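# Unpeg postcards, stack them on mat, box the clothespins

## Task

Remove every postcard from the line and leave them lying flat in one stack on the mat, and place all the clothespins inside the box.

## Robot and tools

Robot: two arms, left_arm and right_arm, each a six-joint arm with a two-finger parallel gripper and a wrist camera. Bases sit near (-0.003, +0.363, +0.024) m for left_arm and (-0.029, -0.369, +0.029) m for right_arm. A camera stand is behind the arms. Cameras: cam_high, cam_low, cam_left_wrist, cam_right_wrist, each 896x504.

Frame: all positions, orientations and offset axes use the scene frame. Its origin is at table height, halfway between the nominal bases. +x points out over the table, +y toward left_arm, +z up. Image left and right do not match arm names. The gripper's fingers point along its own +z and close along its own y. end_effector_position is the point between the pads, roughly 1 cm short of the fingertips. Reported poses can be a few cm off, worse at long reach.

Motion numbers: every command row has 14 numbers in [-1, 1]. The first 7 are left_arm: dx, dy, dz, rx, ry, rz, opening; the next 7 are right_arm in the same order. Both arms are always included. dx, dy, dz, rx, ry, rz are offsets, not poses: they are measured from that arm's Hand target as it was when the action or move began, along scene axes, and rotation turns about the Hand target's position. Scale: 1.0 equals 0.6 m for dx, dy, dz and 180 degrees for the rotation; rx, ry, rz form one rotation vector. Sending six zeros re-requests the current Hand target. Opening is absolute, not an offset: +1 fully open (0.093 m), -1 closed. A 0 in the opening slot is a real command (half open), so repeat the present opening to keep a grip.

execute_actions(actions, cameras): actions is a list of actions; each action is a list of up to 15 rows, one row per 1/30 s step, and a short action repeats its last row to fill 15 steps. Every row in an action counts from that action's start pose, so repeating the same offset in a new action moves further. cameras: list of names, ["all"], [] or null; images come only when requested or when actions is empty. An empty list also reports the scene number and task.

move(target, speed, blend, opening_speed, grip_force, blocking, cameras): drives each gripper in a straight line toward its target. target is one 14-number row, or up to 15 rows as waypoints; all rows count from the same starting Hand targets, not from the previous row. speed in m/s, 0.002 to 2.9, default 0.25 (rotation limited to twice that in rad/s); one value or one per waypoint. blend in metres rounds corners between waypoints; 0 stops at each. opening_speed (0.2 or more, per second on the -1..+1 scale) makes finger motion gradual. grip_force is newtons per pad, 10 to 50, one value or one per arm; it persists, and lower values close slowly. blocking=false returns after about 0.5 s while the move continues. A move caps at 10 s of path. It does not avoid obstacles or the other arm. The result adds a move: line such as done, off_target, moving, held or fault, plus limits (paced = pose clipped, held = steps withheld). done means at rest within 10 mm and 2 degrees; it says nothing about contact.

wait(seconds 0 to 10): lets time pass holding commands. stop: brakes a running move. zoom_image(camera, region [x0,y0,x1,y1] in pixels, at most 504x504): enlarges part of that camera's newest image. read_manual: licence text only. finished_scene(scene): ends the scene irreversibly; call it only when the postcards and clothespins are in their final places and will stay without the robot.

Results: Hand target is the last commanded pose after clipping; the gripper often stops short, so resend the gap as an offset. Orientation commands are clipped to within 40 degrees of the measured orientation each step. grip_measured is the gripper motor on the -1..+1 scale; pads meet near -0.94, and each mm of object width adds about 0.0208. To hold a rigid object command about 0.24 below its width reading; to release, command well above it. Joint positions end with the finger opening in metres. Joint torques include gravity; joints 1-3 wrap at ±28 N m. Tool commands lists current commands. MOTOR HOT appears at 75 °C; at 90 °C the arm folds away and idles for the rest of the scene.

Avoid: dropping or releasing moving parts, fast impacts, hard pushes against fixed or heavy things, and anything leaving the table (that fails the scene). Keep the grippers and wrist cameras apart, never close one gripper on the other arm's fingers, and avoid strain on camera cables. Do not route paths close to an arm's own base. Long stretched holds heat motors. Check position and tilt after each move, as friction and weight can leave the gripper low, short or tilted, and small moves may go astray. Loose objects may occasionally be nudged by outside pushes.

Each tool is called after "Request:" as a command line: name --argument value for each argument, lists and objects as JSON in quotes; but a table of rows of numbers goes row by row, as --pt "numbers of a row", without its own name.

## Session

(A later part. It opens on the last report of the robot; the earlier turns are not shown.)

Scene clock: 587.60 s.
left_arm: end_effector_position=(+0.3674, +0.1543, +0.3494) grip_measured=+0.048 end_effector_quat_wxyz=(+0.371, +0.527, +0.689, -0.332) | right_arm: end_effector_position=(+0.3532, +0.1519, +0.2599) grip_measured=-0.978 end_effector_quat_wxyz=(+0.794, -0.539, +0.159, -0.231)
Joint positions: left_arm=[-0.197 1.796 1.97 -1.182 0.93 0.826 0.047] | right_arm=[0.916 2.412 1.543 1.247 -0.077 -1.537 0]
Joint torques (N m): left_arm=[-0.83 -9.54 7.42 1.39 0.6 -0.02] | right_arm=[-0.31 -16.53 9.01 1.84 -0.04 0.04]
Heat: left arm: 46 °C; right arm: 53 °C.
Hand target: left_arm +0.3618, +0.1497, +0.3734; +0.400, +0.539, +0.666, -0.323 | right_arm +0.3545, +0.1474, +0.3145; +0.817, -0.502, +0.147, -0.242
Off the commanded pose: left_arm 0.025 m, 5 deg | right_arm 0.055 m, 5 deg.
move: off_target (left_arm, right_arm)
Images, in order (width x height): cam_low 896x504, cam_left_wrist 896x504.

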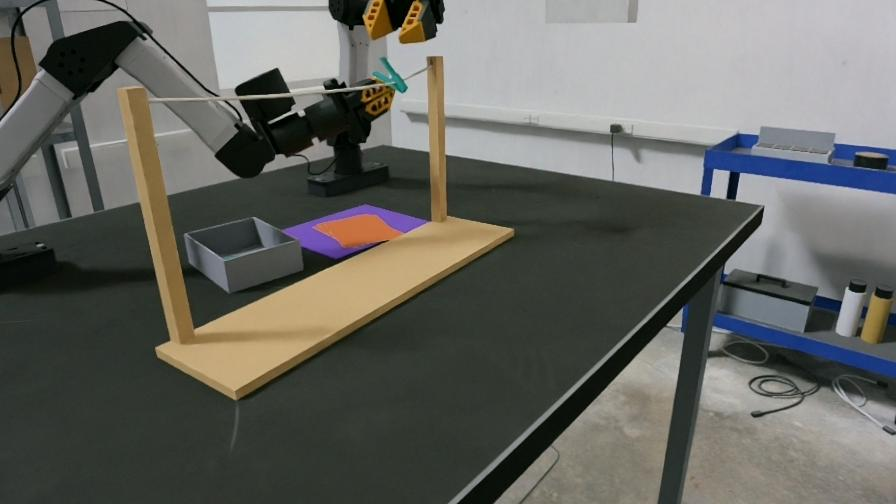

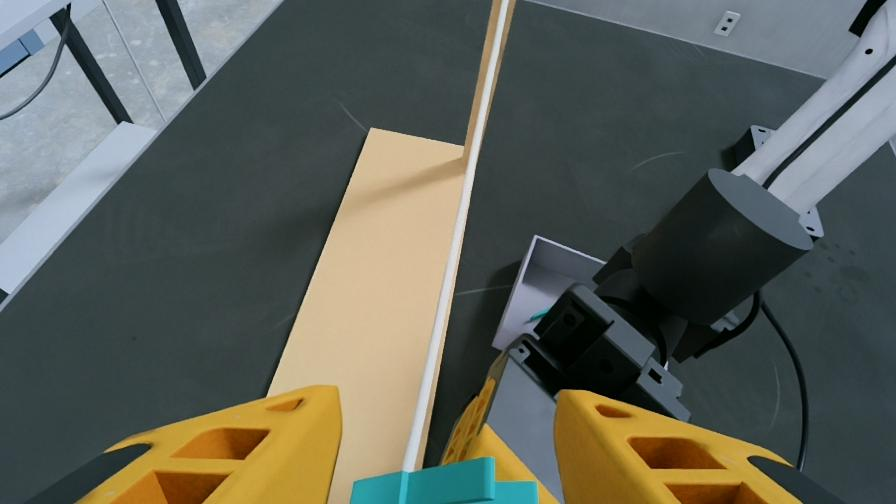

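Request:
move --target '[0.0,0,0.0,0,0,0,0.05,0.0,0,0.015,0,0,0,-1]' --speed 0.03 --cameras '["cam_low","cam_left_wrist"]'

Request:
zoom_image --camera "cam_left_wrist" --region '[320, 380, 540, 504]'

Request:
zoom_image --camera "cam_low" --region '[300, 10, 460, 138]'

Scene clock: 588.87 s.
left_arm: end_effector_position=(+0.3674, +0.1543, +0.3494) grip_measured=+0.048 end_effector_quat_wxyz=(+0.371, +0.527, +0.689, -0.332) | right_arm: end_effector_position=(+0.3522, +0.1507, +0.2760) grip_measured=-0.978 end_effector_quat_wxyz=(+0.801, -0.529, +0.155, -0.234)
Joint positions: left_arm=[-0.197 1.796 1.97 -1.182 0.93 0.826 0.047] | right_arm=[0.916 2.392 1.554 1.242 -0.077 -1.537 0]
Joint torques (N m): left_arm=[-0.85 -9.5 7.41 1.39 0.59 -0.02] | right_arm=[-0.27 -16.18 9.03 1.6 -0.06 0.04]
Heat: left arm: 46 °C; right arm: 54 °C.
Hand target: left_arm +0.3618, +0.1497, +0.3734; +0.400, +0.539, +0.666, -0.323 | right_arm +0.3545, +0.1474, +0.3235; +0.817, -0.502, +0.147, -0.242
Off the commanded pose: left_arm 0.025 m, 5 deg | right_arm 0.048 m, 4 deg.
move: off_target (left_arm, right_arm)
Images, in order (width x height): cam_low 896x504, cam_left_wrist 896x504.

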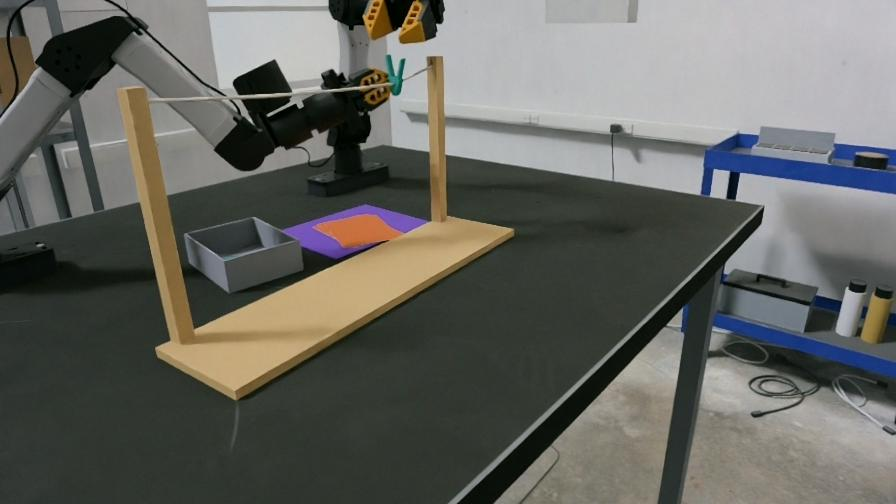

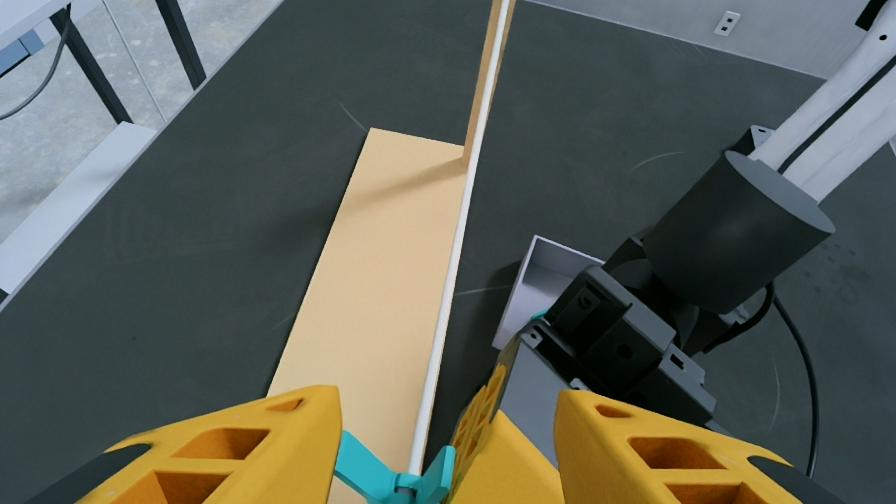

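Scaled by 2.291 from the camera's 896x504 image, which has a finer 1280x720 frame.

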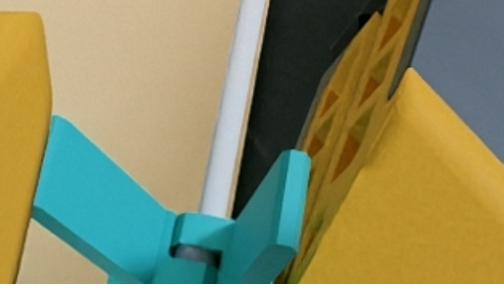

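Scaled by 3.150 from the camera's 896x504 image, which has a finer 1280x720 frame.

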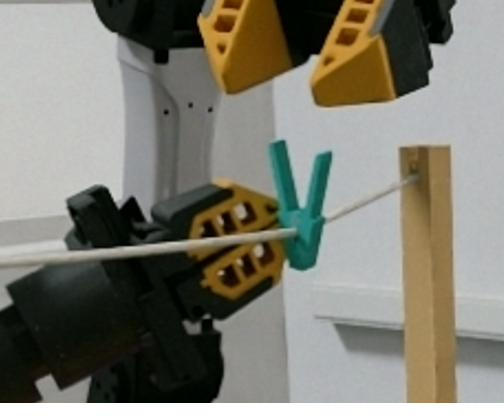

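Request:
move --target '[0.020,-0.004,-0.055,0,0,0,0.05,0.0,0,0.0,0,0,0,-1]' --speed 0.06 --cameras '["cam_low","cam_left_wrist"]'

Request:
zoom_image --camera "cam_left_wrist" --region '[320, 380, 540, 504]'

Request:
zoom_image --camera "cam_low" --region '[300, 10, 460, 138]'

Scene clock: 590.67 s.
left_arm: end_effector_position=(+0.3774, +0.1523, +0.3245) grip_measured=+0.048 end_effector_quat_wxyz=(+0.373, +0.528, +0.688, -0.331) | right_arm: end_effector_position=(+0.3499, +0.1525, +0.2756) grip_measured=-0.978 end_effector_quat_wxyz=(+0.801, -0.530, +0.154, -0.232)
Joint positions: left_arm=[-0.197 1.796 1.863 -1.07 0.93 0.826 0.047] | right_arm=[0.921 2.392 1.554 1.241 -0.077 -1.537 0]
Joint torques (N m): left_arm=[-0.84 -9.99 4.83 1.63 0.6 0.02] | right_arm=[-0.27 -16.23 9.03 1.61 -0.04 0.04]
Heat: left arm: 46 °C; right arm: 54 °C.
Hand target: left_arm +0.3738, +0.1473, +0.3404; +0.400, +0.539, +0.666, -0.323 | right_arm +0.3545, +0.1474, +0.3235; +0.817, -0.502, +0.147, -0.242
Off the commanded pose: left_arm 0.017 m, 4 deg | right_arm 0.048 m, 4 deg.
move: off_target (left_arm, right_arm)
Images, in order (width x height): cam_low 896x504, cam_left_wrist 896x504.

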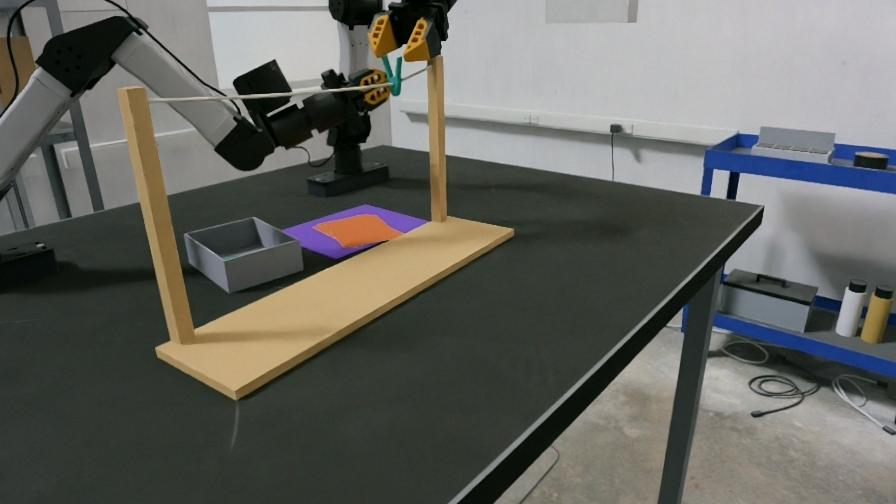

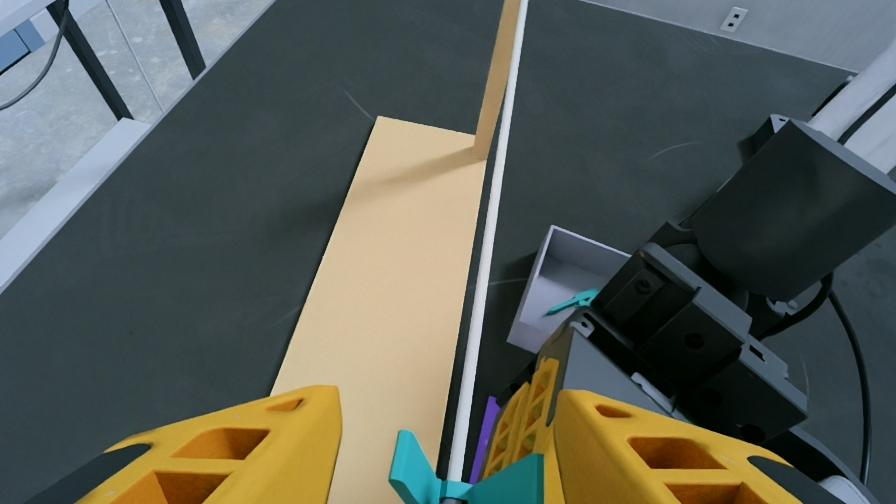

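Scaled by 2.291 from the camera's 896x504 image, which has a finer 1280x720 frame.

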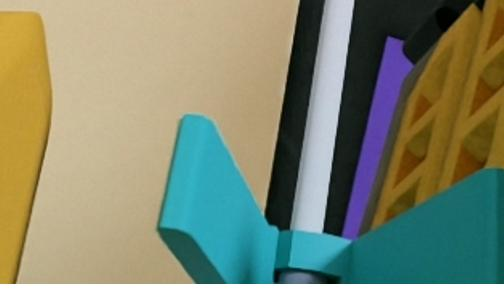

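Scaled by 3.150 from the camera's 896x504 image, which has a finer 1280x720 frame.

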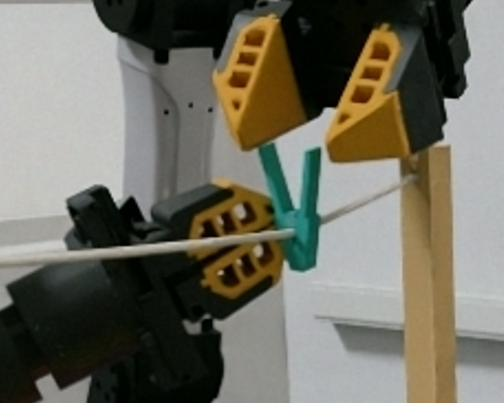

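Request:
move --target '[-0.009,-0.004,-0.024,0,0,0,0.05,0.0,0,0.0,0,0,0,-1]' --speed 0.04 --cameras '["cam_low","cam_left_wrist"]'

Request:
zoom_image --camera "cam_left_wrist" --region '[320, 380, 560, 504]'

Request:
zoom_image --camera "cam_low" --region '[300, 10, 460, 138]'

Scene clock: 592.43 s.
left_arm: end_effector_position=(+0.3727, +0.1507, +0.3090) grip_measured=+0.048 end_effector_quat_wxyz=(+0.372, +0.527, +0.688, -0.333) | right_arm: end_effector_position=(+0.3501, +0.1527, +0.2750) grip_measured=-0.978 end_effector_quat_wxyz=(+0.800, -0.531, +0.154, -0.232)
Joint positions: left_arm=[-0.203 1.76 1.754 -0.992 0.93 0.816 0.047] | right_arm=[0.921 2.392 1.554 1.238 -0.077 -1.537 0]
Joint torques (N m): left_arm=[-1.06 -10.21 4.92 1.66 0.53 0] | right_arm=[-0.28 -16.21 9.05 1.64 -0.04 0.03]
Heat: left arm: 46 °C; right arm: 55 °C.
Hand target: left_arm +0.3684, +0.1449, +0.3260; +0.400, +0.539, +0.666, -0.323 | right_arm +0.3545, +0.1474, +0.3235; +0.817, -0.502, +0.147, -0.242
Off the commanded pose: left_arm 0.018 m, 5 deg | right_arm 0.049 m, 4 deg.
move: off_target (left_arm, right_arm)
Images, in order (width x height): cam_low 896x504, cam_left_wrist 896x504.

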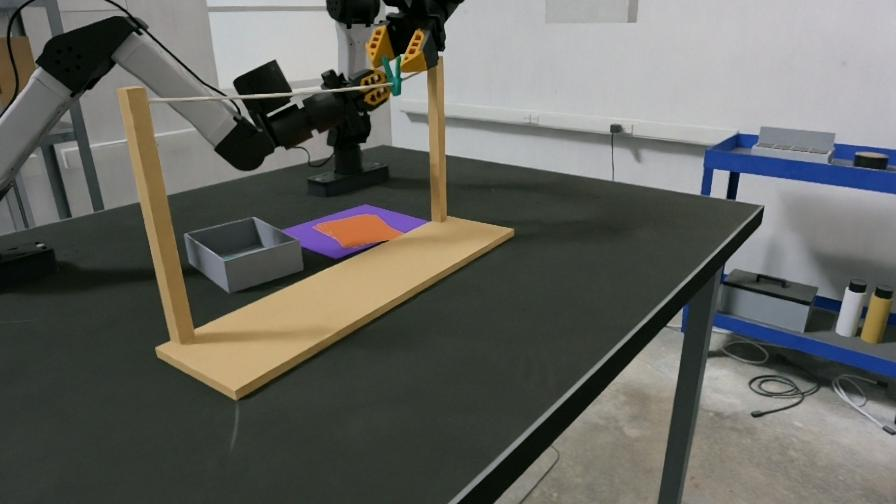

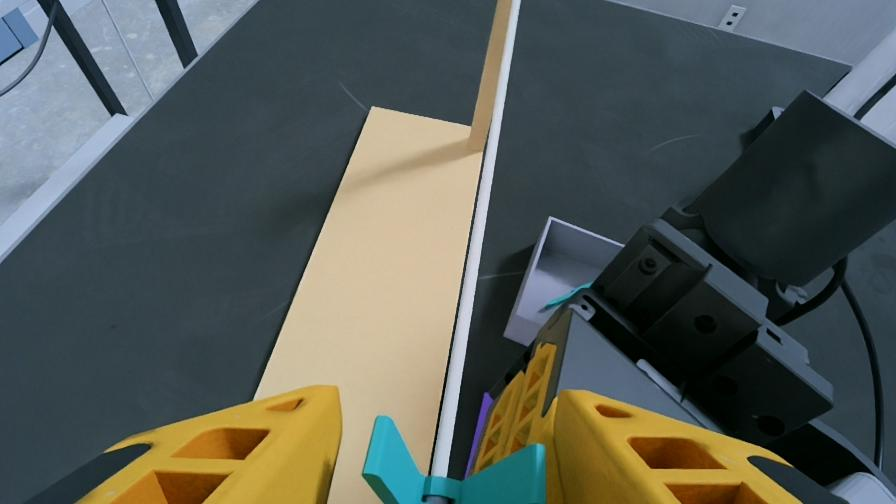

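Scaled by 2.100 from the camera's 896x504 image, which has a finer 1280x720 frame.

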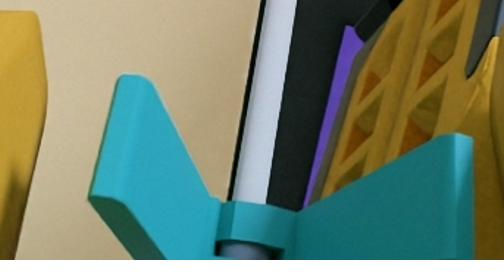

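Scaled by 3.150 from the camera's 896x504 image, which has a finer 1280x720 frame.

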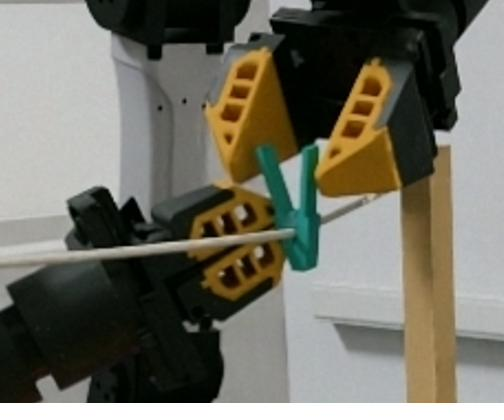

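Request:
move --target '[-0.004,0,0,0,0,0,-0.22,0.0,0,0.0,0,0,0,-1]' --speed 0.04 --opening_speed 0.4 --cameras '["cam_low","cam_left_wrist"]'

Request:
zoom_image --camera "cam_left_wrist" --region '[320, 380, 560, 504]'

Request:
zoom_image --camera "cam_low" --region '[300, 10, 460, 138]'

Scene clock: 593.77 s.
left_arm: end_effector_position=(+0.3699, +0.1500, +0.3094) grip_measured=-0.218 end_effector_quat_wxyz=(+0.372, +0.527, +0.688, -0.334) | right_arm: end_effector_position=(+0.3501, +0.1527, +0.2750) grip_measured=-0.978 end_effector_quat_wxyz=(+0.800, -0.531, +0.154, -0.232)
Joint positions: left_arm=[-0.206 1.75 1.742 -0.987 0.93 0.813 0.035] | right_arm=[0.921 2.392 1.554 1.238 -0.077 -1.537 0]
Joint torques (N m): left_arm=[-0.94 -10.14 4.97 1.64 0.53 -0.02] | right_arm=[-0.29 -16.2 9.09 1.64 -0.04 0.04]
Heat: left arm: 47 °C; right arm: 56 °C.
Hand target: left_arm +0.3660, +0.1449, +0.3260; +0.400, +0.539, +0.666, -0.323 | right_arm +0.3545, +0.1474, +0.3235; +0.817, -0.502, +0.147, -0.242
Off the commanded pose: left_arm 0.018 m, 4 deg | right_arm 0.049 m, 4 deg.
move: off_target (left_arm, right_arm)
Images, in order (width x height): cam_low 896x504, cam_left_wrist 896x504.

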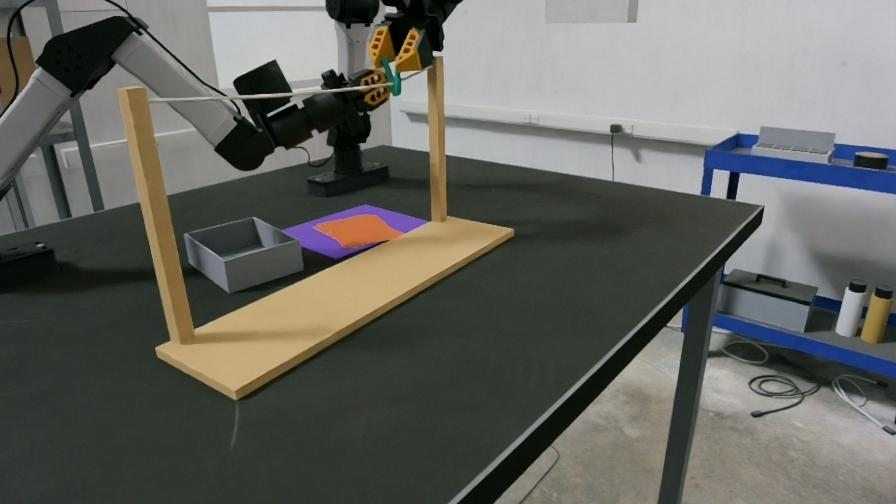

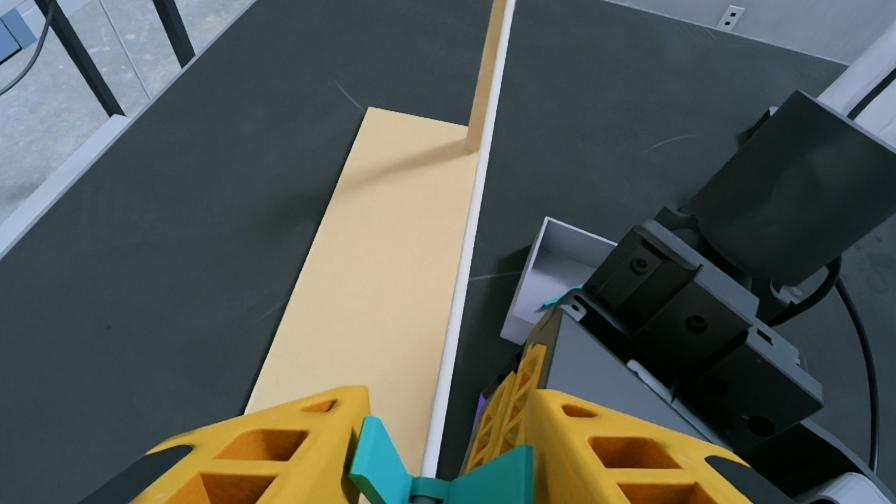

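Scaled by 2.100 from the camera's 896x504 image, which has a finer 1280x720 frame.

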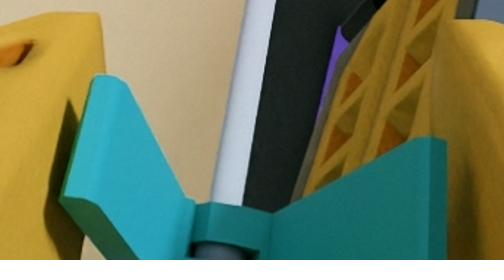

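Scaled by 3.150 from the camera's 896x504 image, which has a finer 1280x720 frame.

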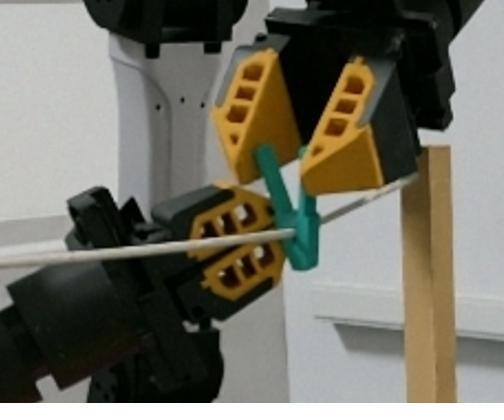

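Request:
move --pt "0 0 0 0 0 0 -0.22 0.0 0 -0.05 0 0 0 -1" --pt "0 0 0 0 0 0 -0.22 -0.08 -0.09 -0.06 0 0 0 -1" --pt "0 0 0 0 0 0 -0.22 -0.2 -0.3 -0.06 0 0 0 -1" --speed 0.07 --blend '[0.005,0.02,0]' --cameras '["cam_low","cam_left_wrist"]'

Request:
zoom_image --camera "cam_left_wrist" --region '[320, 380, 560, 504]'

Request:
zoom_image --camera "cam_low" --region '[300, 10, 460, 138]'

Scene clock: 598.13 s.
left_arm: end_effector_position=(+0.3699, +0.1500, +0.3094) grip_measured=-0.218 end_effector_quat_wxyz=(+0.372, +0.527, +0.688, -0.334) | right_arm: end_effector_position=(+0.2402, -0.0228, +0.2570) grip_measured=-0.978 end_effector_quat_wxyz=(+0.761, -0.580, +0.176, -0.229)
Joint positions: left_arm=[-0.206 1.75 1.742 -0.987 0.93 0.813 0.035] | right_arm=[0.865 1.744 0.52 1.494 -0.112 -1.537 0]
Joint torques (N m): left_arm=[-0.91 -10.14 4.98 1.65 0.51 0] | right_arm=[-0.31 -8.32 3.58 2.83 -0.19 0.15]
Heat: left arm: 47 °C; right arm: 55 °C.
Hand target: left_arm +0.3660, +0.1449, +0.3260; +0.400, +0.539, +0.666, -0.323 | right_arm +0.2345, -0.0326, +0.2875; +0.817, -0.502, +0.147, -0.242
Off the commanded pose: left_arm 0.018 m, 4 deg | right_arm 0.033 m, 12 deg.
joint sent to its limit (right arm) — joint 4 (wrist pitch), upper limit. The joint targets are off in position and orientation.
move: off_target (left_arm, right_arm)
Images, in order (width x height): cam_low 896x504, cam_left_wrist 896x504.

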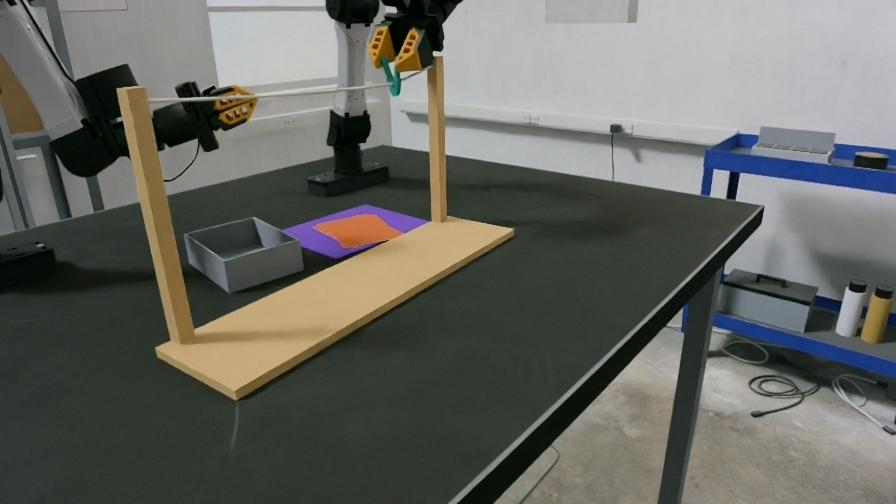

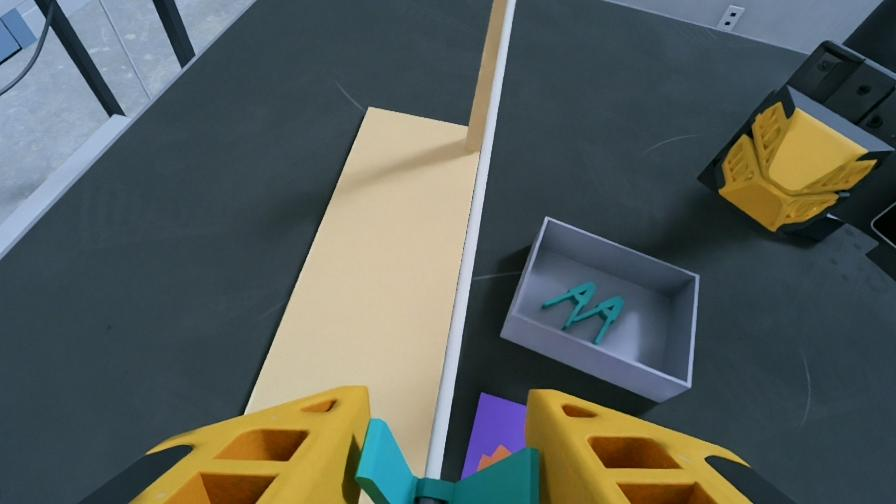

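Scaled by 2.100 from the camera's 896x504 image, which has a finer 1280x720 frame.

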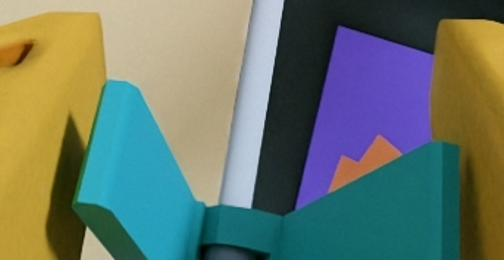

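Scaled by 3.150 from the camera's 896x504 image, which has a finer 1280x720 frame.

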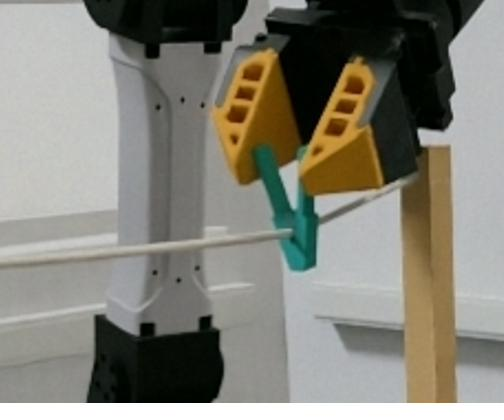

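Request:
move --target '[-0.003,0,-0.024,0,0,0,-0.18,0,0,0,0,0,0,-1]' --speed 0.03 --cameras '["cam_low","cam_left_wrist"]'

Request:
zoom_image --camera "cam_left_wrist" --region '[320, 380, 560, 504]'

Request:
zoom_image --camera "cam_low" --region '[300, 10, 460, 138]'

Scene clock: 599.57 s.
left_arm: end_effector_position=(+0.3678, +0.1504, +0.2951) grip_measured=-0.182 end_effector_quat_wxyz=(+0.371, +0.527, +0.688, -0.334) | right_arm: end_effector_position=(+0.2399, -0.0226, +0.2570) grip_measured=-0.978 end_effector_quat_wxyz=(+0.762, -0.580, +0.176, -0.229)
Joint positions: left_arm=[-0.206 1.73 1.661 -0.926 0.93 0.811 0.036] | right_arm=[0.865 1.744 0.52 1.494 -0.114 -1.537 0]
Joint torques (N m): left_arm=[-1.03 -10.02 5.01 1.64 0.52 0] | right_arm=[-0.32 -8.35 3.59 2.83 -0.19 0.14]
Heat: left arm: 47 °C; right arm: 55 °C.
Hand target: left_arm +0.3642, +0.1449, +0.3116; +0.400, +0.539, +0.666, -0.323 | right_arm +0.2345, -0.0326, +0.2875; +0.817, -0.502, +0.147, -0.242
Off the commanded pose: left_arm 0.018 m, 5 deg | right_arm 0.033 m, 12 deg.
joint sent to its limit (right arm) — joint 4 (wrist pitch), upper limit. The joint targets are off in position and orientation.
move: off_target (left_arm, right_arm)
Images, in order (width x height): cam_low 896x504, cam_left_wrist 896x504.

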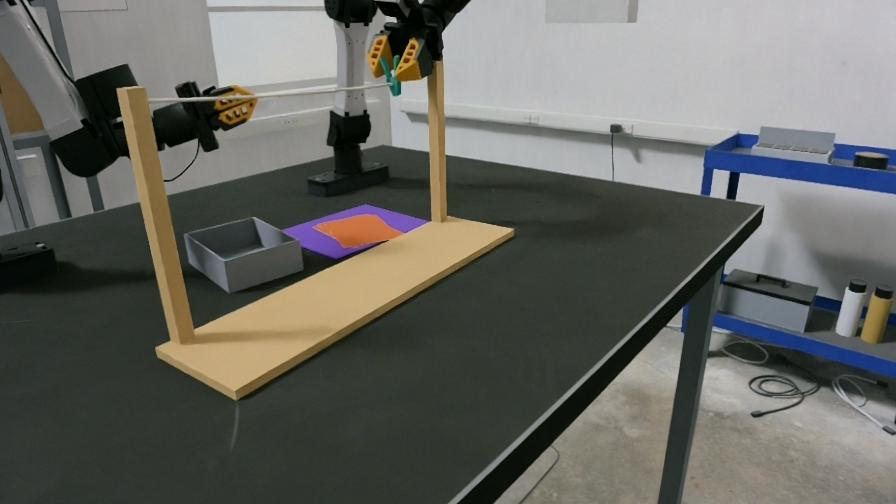

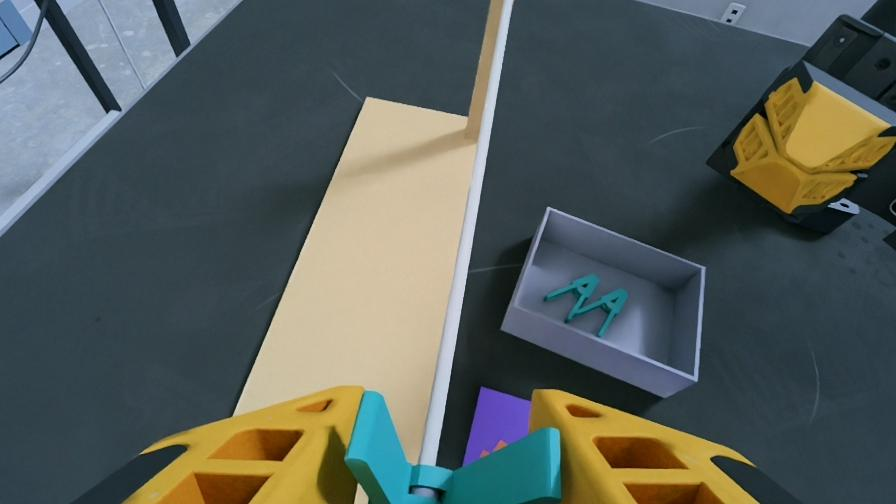

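Scaled by 2.100 from the camera's 896x504 image, which has a finer 1280x720 frame.

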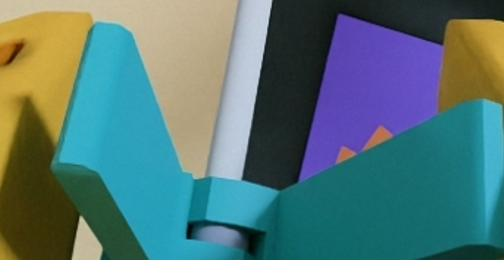

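Scaled by 3.150 from the camera's 896x504 image, which has a finer 1280x720 frame.

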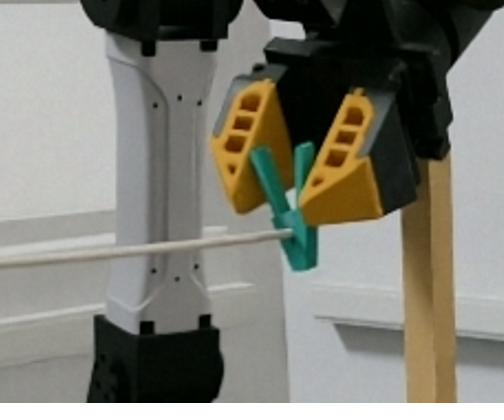

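Request:
move --target '[0,0,0,0,0,0,-1,0,0,0,0,0,0,-1]' --opening_speed 0.5 --cameras '["cam_low","cam_left_wrist"]'

Request:
zoom_image --camera "cam_low" --region '[300, 10, 460, 138]'

Scene clock: 601.83 s.
left_arm: end_effector_position=(+0.3679, +0.1504, +0.2948) grip_measured=-0.661 end_effector_quat_wxyz=(+0.371, +0.527, +0.688, -0.334) | right_arm: end_effector_position=(+0.2399, -0.0226, +0.2570) grip_measured=-0.978 end_effector_quat_wxyz=(+0.762, -0.580, +0.176, -0.229)
Joint positions: left_arm=[-0.206 1.73 1.659 -0.924 0.93 0.811 0.013] | right_arm=[0.865 1.744 0.52 1.494 -0.114 -1.537 0]
Joint torques (N m): left_arm=[-1.05 -10.06 5.03 1.66 0.51 0] | right_arm=[-0.31 -8.29 3.59 2.83 -0.19 0.15]
Heat: left arm: 47 °C; right arm: 54 °C.
Hand target: left_arm +0.3642, +0.1449, +0.3116; +0.400, +0.539, +0.666, -0.323 | right_arm +0.2345, -0.0326, +0.2875; +0.817, -0.502, +0.147, -0.242
Off the commanded pose: left_arm 0.018 m, 5 deg | right_arm 0.033 m, 12 deg.
joint sent to its limit (right arm) — joint 4 (wrist pitch), upper limit. The joint targets are off in position and orientation.
move: off_target (left_arm, right_arm)
Images, in order (width x height): cam_low 896x504, cam_left_wrist 896x504.

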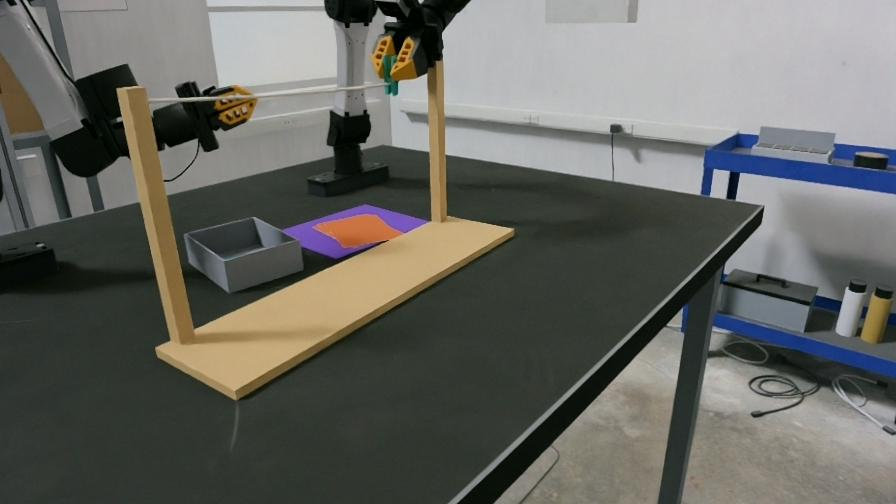

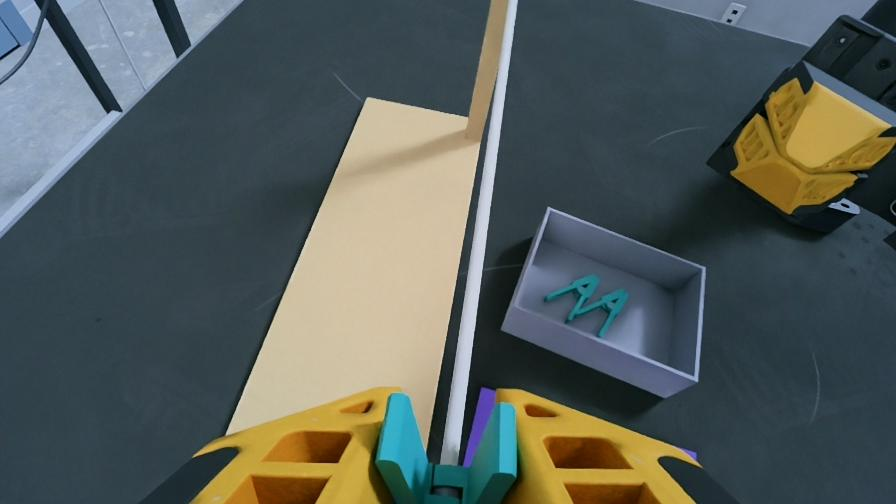

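Scaled by 3.150 from the camera's 896x504 image, which has a finer 1280x720 frame.

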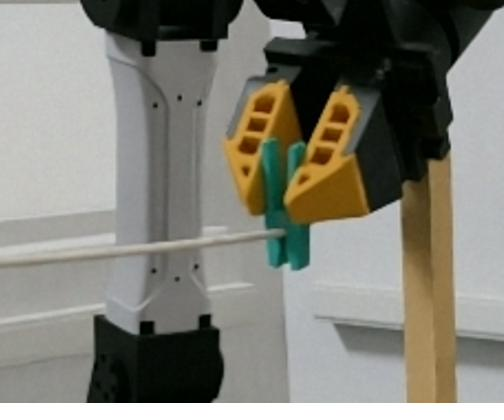

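Request:
move --target '[-0.006,0,0.08,0,0,0,-1,0,0,0,0,0,0,-1]' --speed 0.06 --grip_force '[50,50]' --cameras '["cam_low","cam_left_wrist"]'

Request:
zoom_image --camera "cam_low" --region '[300, 0, 460, 128]'

Scene clock: 603.80 s.
left_arm: end_effector_position=(+0.3657, +0.1496, +0.3464) grip_measured=-0.667 end_effector_quat_wxyz=(+0.397, +0.532, +0.675, -0.323) | right_arm: end_effector_position=(+0.2399, -0.0226, +0.2570) grip_measured=-0.978 end_effector_quat_wxyz=(+0.762, -0.580, +0.176, -0.229)
Joint positions: left_arm=[-0.209 1.73 1.842 -1.035 0.93 0.797 0.013] | right_arm=[0.865 1.744 0.52 1.494 -0.114 -1.537 0]
Joint torques (N m): left_arm=[-0.94 -6.67 9.39 0.98 0.47 0.03] | right_arm=[-0.31 -8.29 3.56 2.84 -0.18 0.15]
Heat: left arm: 47 °C; right arm: 54 °C.
Hand target: left_arm +0.3606, +0.1449, +0.3596; +0.400, +0.539, +0.666, -0.323 | right_arm +0.2345, -0.0326, +0.2875; +0.817, -0.502, +0.147, -0.242
Off the commanded pose: left_arm 0.015 m, 1 deg | right_arm 0.033 m, 12 deg.
joint sent to its limit (right arm) — joint 4 (wrist pitch), upper limit. The joint targets are off in position and orientation.
move: off_target (left_arm, right_arm)
Images, in order (width x height): cam_low 896x504, cam_left_wrist 896x504.

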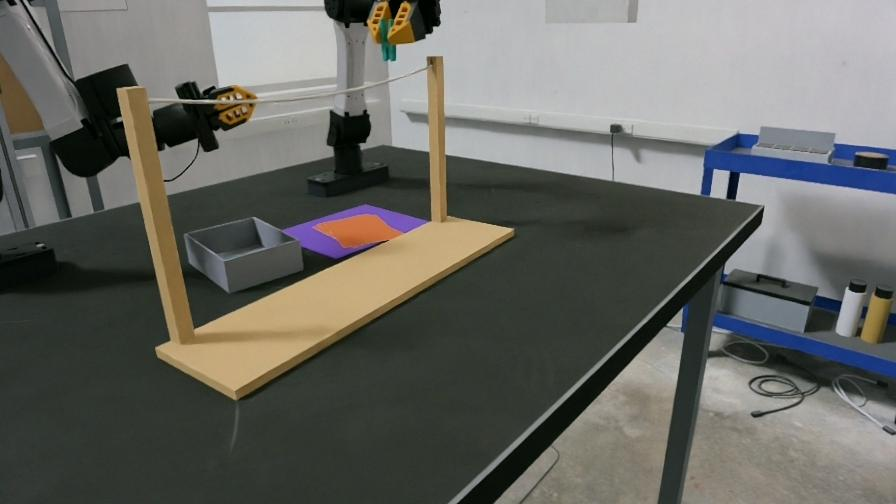

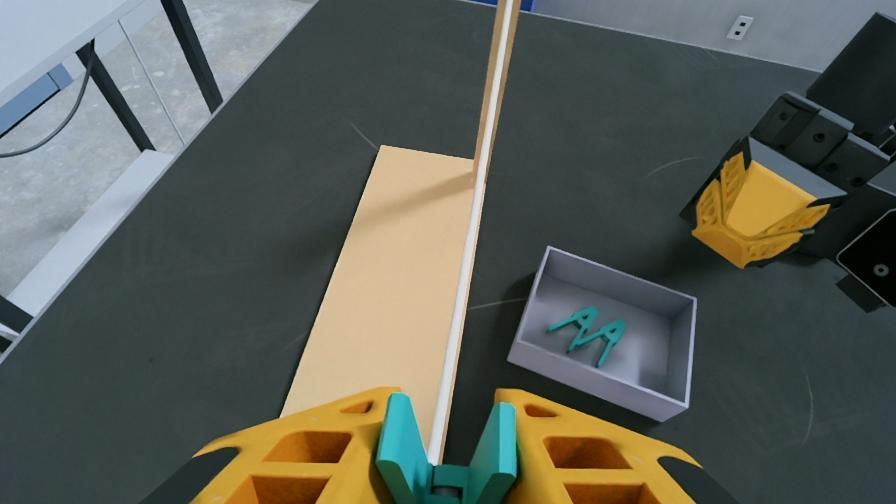

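Scaled by 3.150 from the camera's 896x504 image, which has a finer 1280x720 frame.

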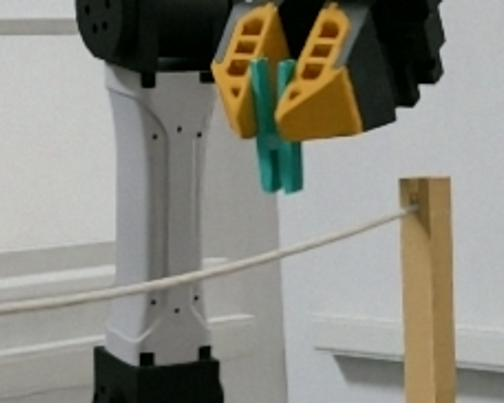

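Request:
move --target '[-0.02,0.0,0.10,0,0,0,-1,-0.05,-0.45,0.08,0,0,0,-1]' --speed 0.15 --cameras '["cam_high","cam_left_wrist"]'

Scene clock: 607.47 s.
left_arm: end_effector_position=(+0.3539, +0.1489, +0.4138) grip_measured=-0.667 end_effector_quat_wxyz=(+0.403, +0.534, +0.670, -0.322) | right_arm: end_effector_position=(+0.2146, -0.3072, +0.3237) grip_measured=-0.978 end_effector_quat_wxyz=(+0.768, -0.523, +0.260, -0.262)
Joint positions: left_arm=[-0.217 1.829 2.262 -1.331 0.93 0.786 0.013] | right_arm=[-0.374 0.97 0.153 1.506 -1.048 -0.816 0]
Joint torques (N m): left_arm=[-0.95 -5.93 8.17 0.98 0.41 0.04] | right_arm=[-0.29 -1.21 5.55 1.83 0.07 0.24]
Heat: left arm: 46 °C; right arm: 52 °C.
Hand target: left_arm +0.3486, +0.1449, +0.4196; +0.400, +0.539, +0.666, -0.323 | right_arm +0.2045, -0.3026, +0.3355; +0.817, -0.502, +0.147, -0.242
Off the commanded pose: left_arm 0.009 m, 1 deg | right_arm 0.016 m, 15 deg.
joint sent to its limit (right arm) — joint 4 (wrist pitch), upper limit. The joint targets are off in position and orientation.
move: off_target (right_arm)
Images, in order (width x height): cam_high 896x504, cam_left_wrist 896x504.

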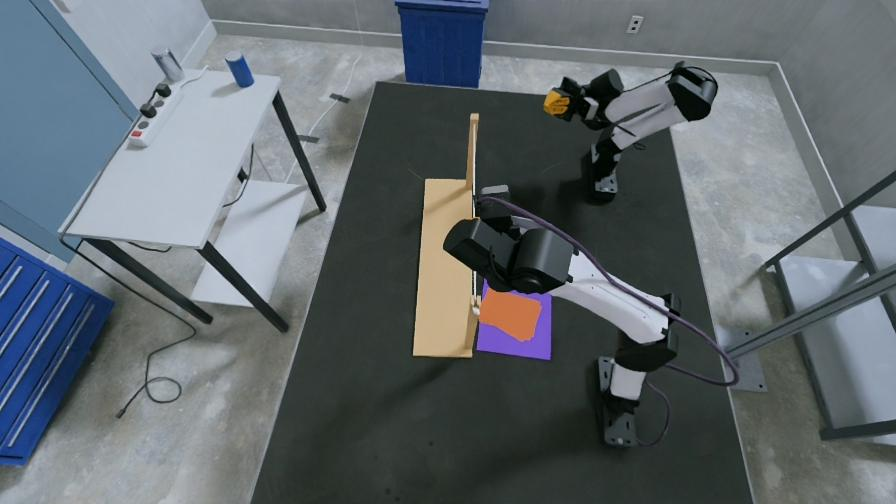

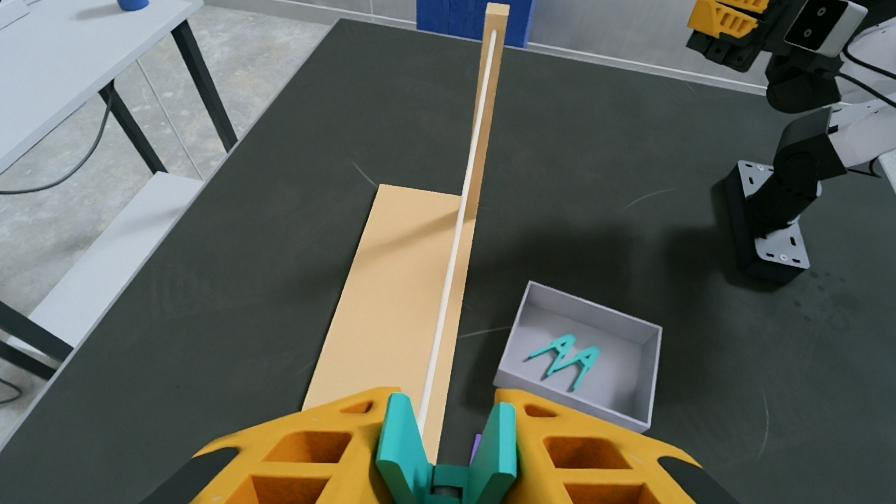

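Request:
move --pt "-0.164 -0.158 -0.03 0.05 0.01 0 -1 0 0 0 0 0 0 -1" --pt "-0.231 -0.358 -0.35 0.136 0.029 0 -1 0 0 0 0 0 0 -1" --speed 0.15 --blend '[0.04,0]' --cameras '["cam_high","cam_low","cam_left_wrist"]'

Scene clock: 611.10 s.
left_arm: end_effector_position=(+0.2029, -0.0622, +0.2069) grip_measured=-0.667 end_effector_quat_wxyz=(+0.225, +0.604, +0.740, -0.194) | right_arm: end_effector_position=(+0.2146, -0.3072, +0.3237) grip_measured=-0.978 end_effector_quat_wxyz=(+0.768, -0.523, +0.260, -0.262)
Joint positions: left_arm=[-1.059 1.837 1.656 -0.814 0.191 0.259 0.013] | right_arm=[-0.374 0.97 0.153 1.506 -1.048 -0.816 0]
Joint torques (N m): left_arm=[-0.53 -7.57 5.63 1.88 -0.02 -0.04] | right_arm=[-0.34 -1.21 5.57 1.84 0.07 0.24]
Heat: left arm: 47 °C; right arm: 51 °C.
Hand target: left_arm +0.2100, -0.0699, +0.2096; +0.247, +0.597, +0.737, -0.199 | right_arm +0.2045, -0.3026, +0.3355; +0.817, -0.502, +0.147, -0.242
Off the commanded pose: left_arm 0.011 m, 3 deg | right_arm 0.016 m, 15 deg.
joint sent to its limit (right arm) — joint 4 (wrist pitch), upper limit. The joint targets are off in position and orientation.
move: off_target (left_arm, right_arm)
Images, in order (width x height): cam_high 896x504, cam_low 896x504, cam_left_wrist 896x504.

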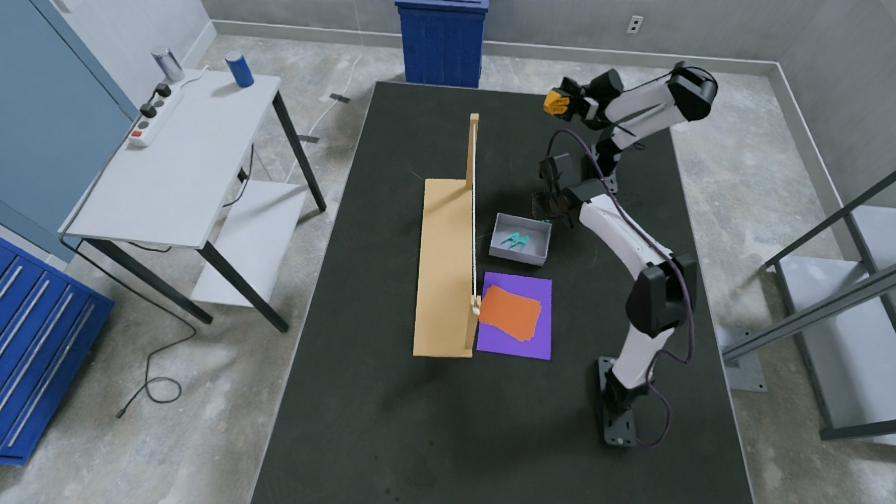

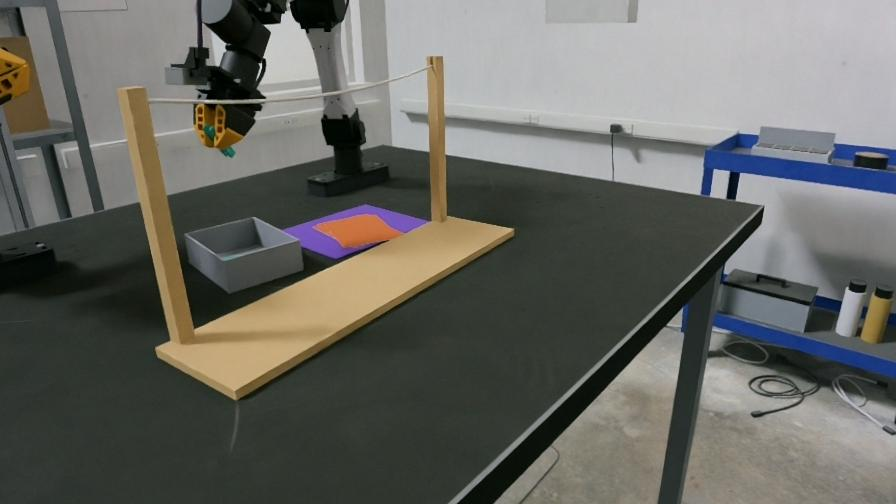

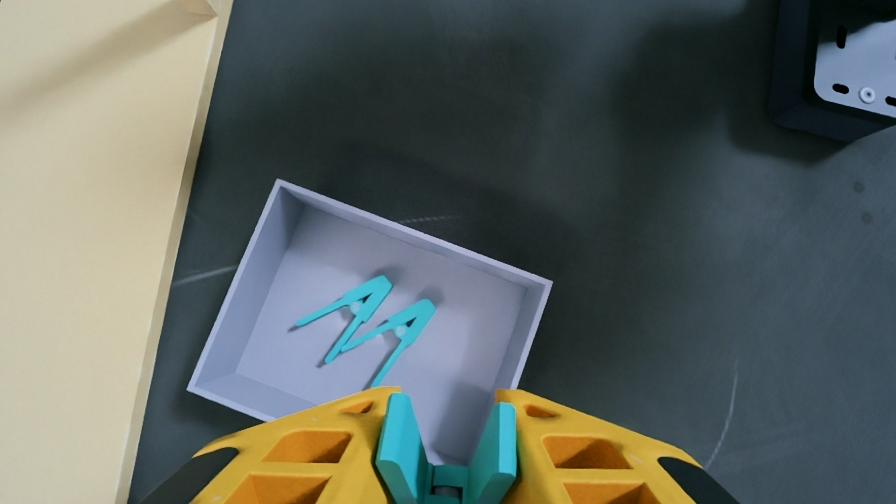

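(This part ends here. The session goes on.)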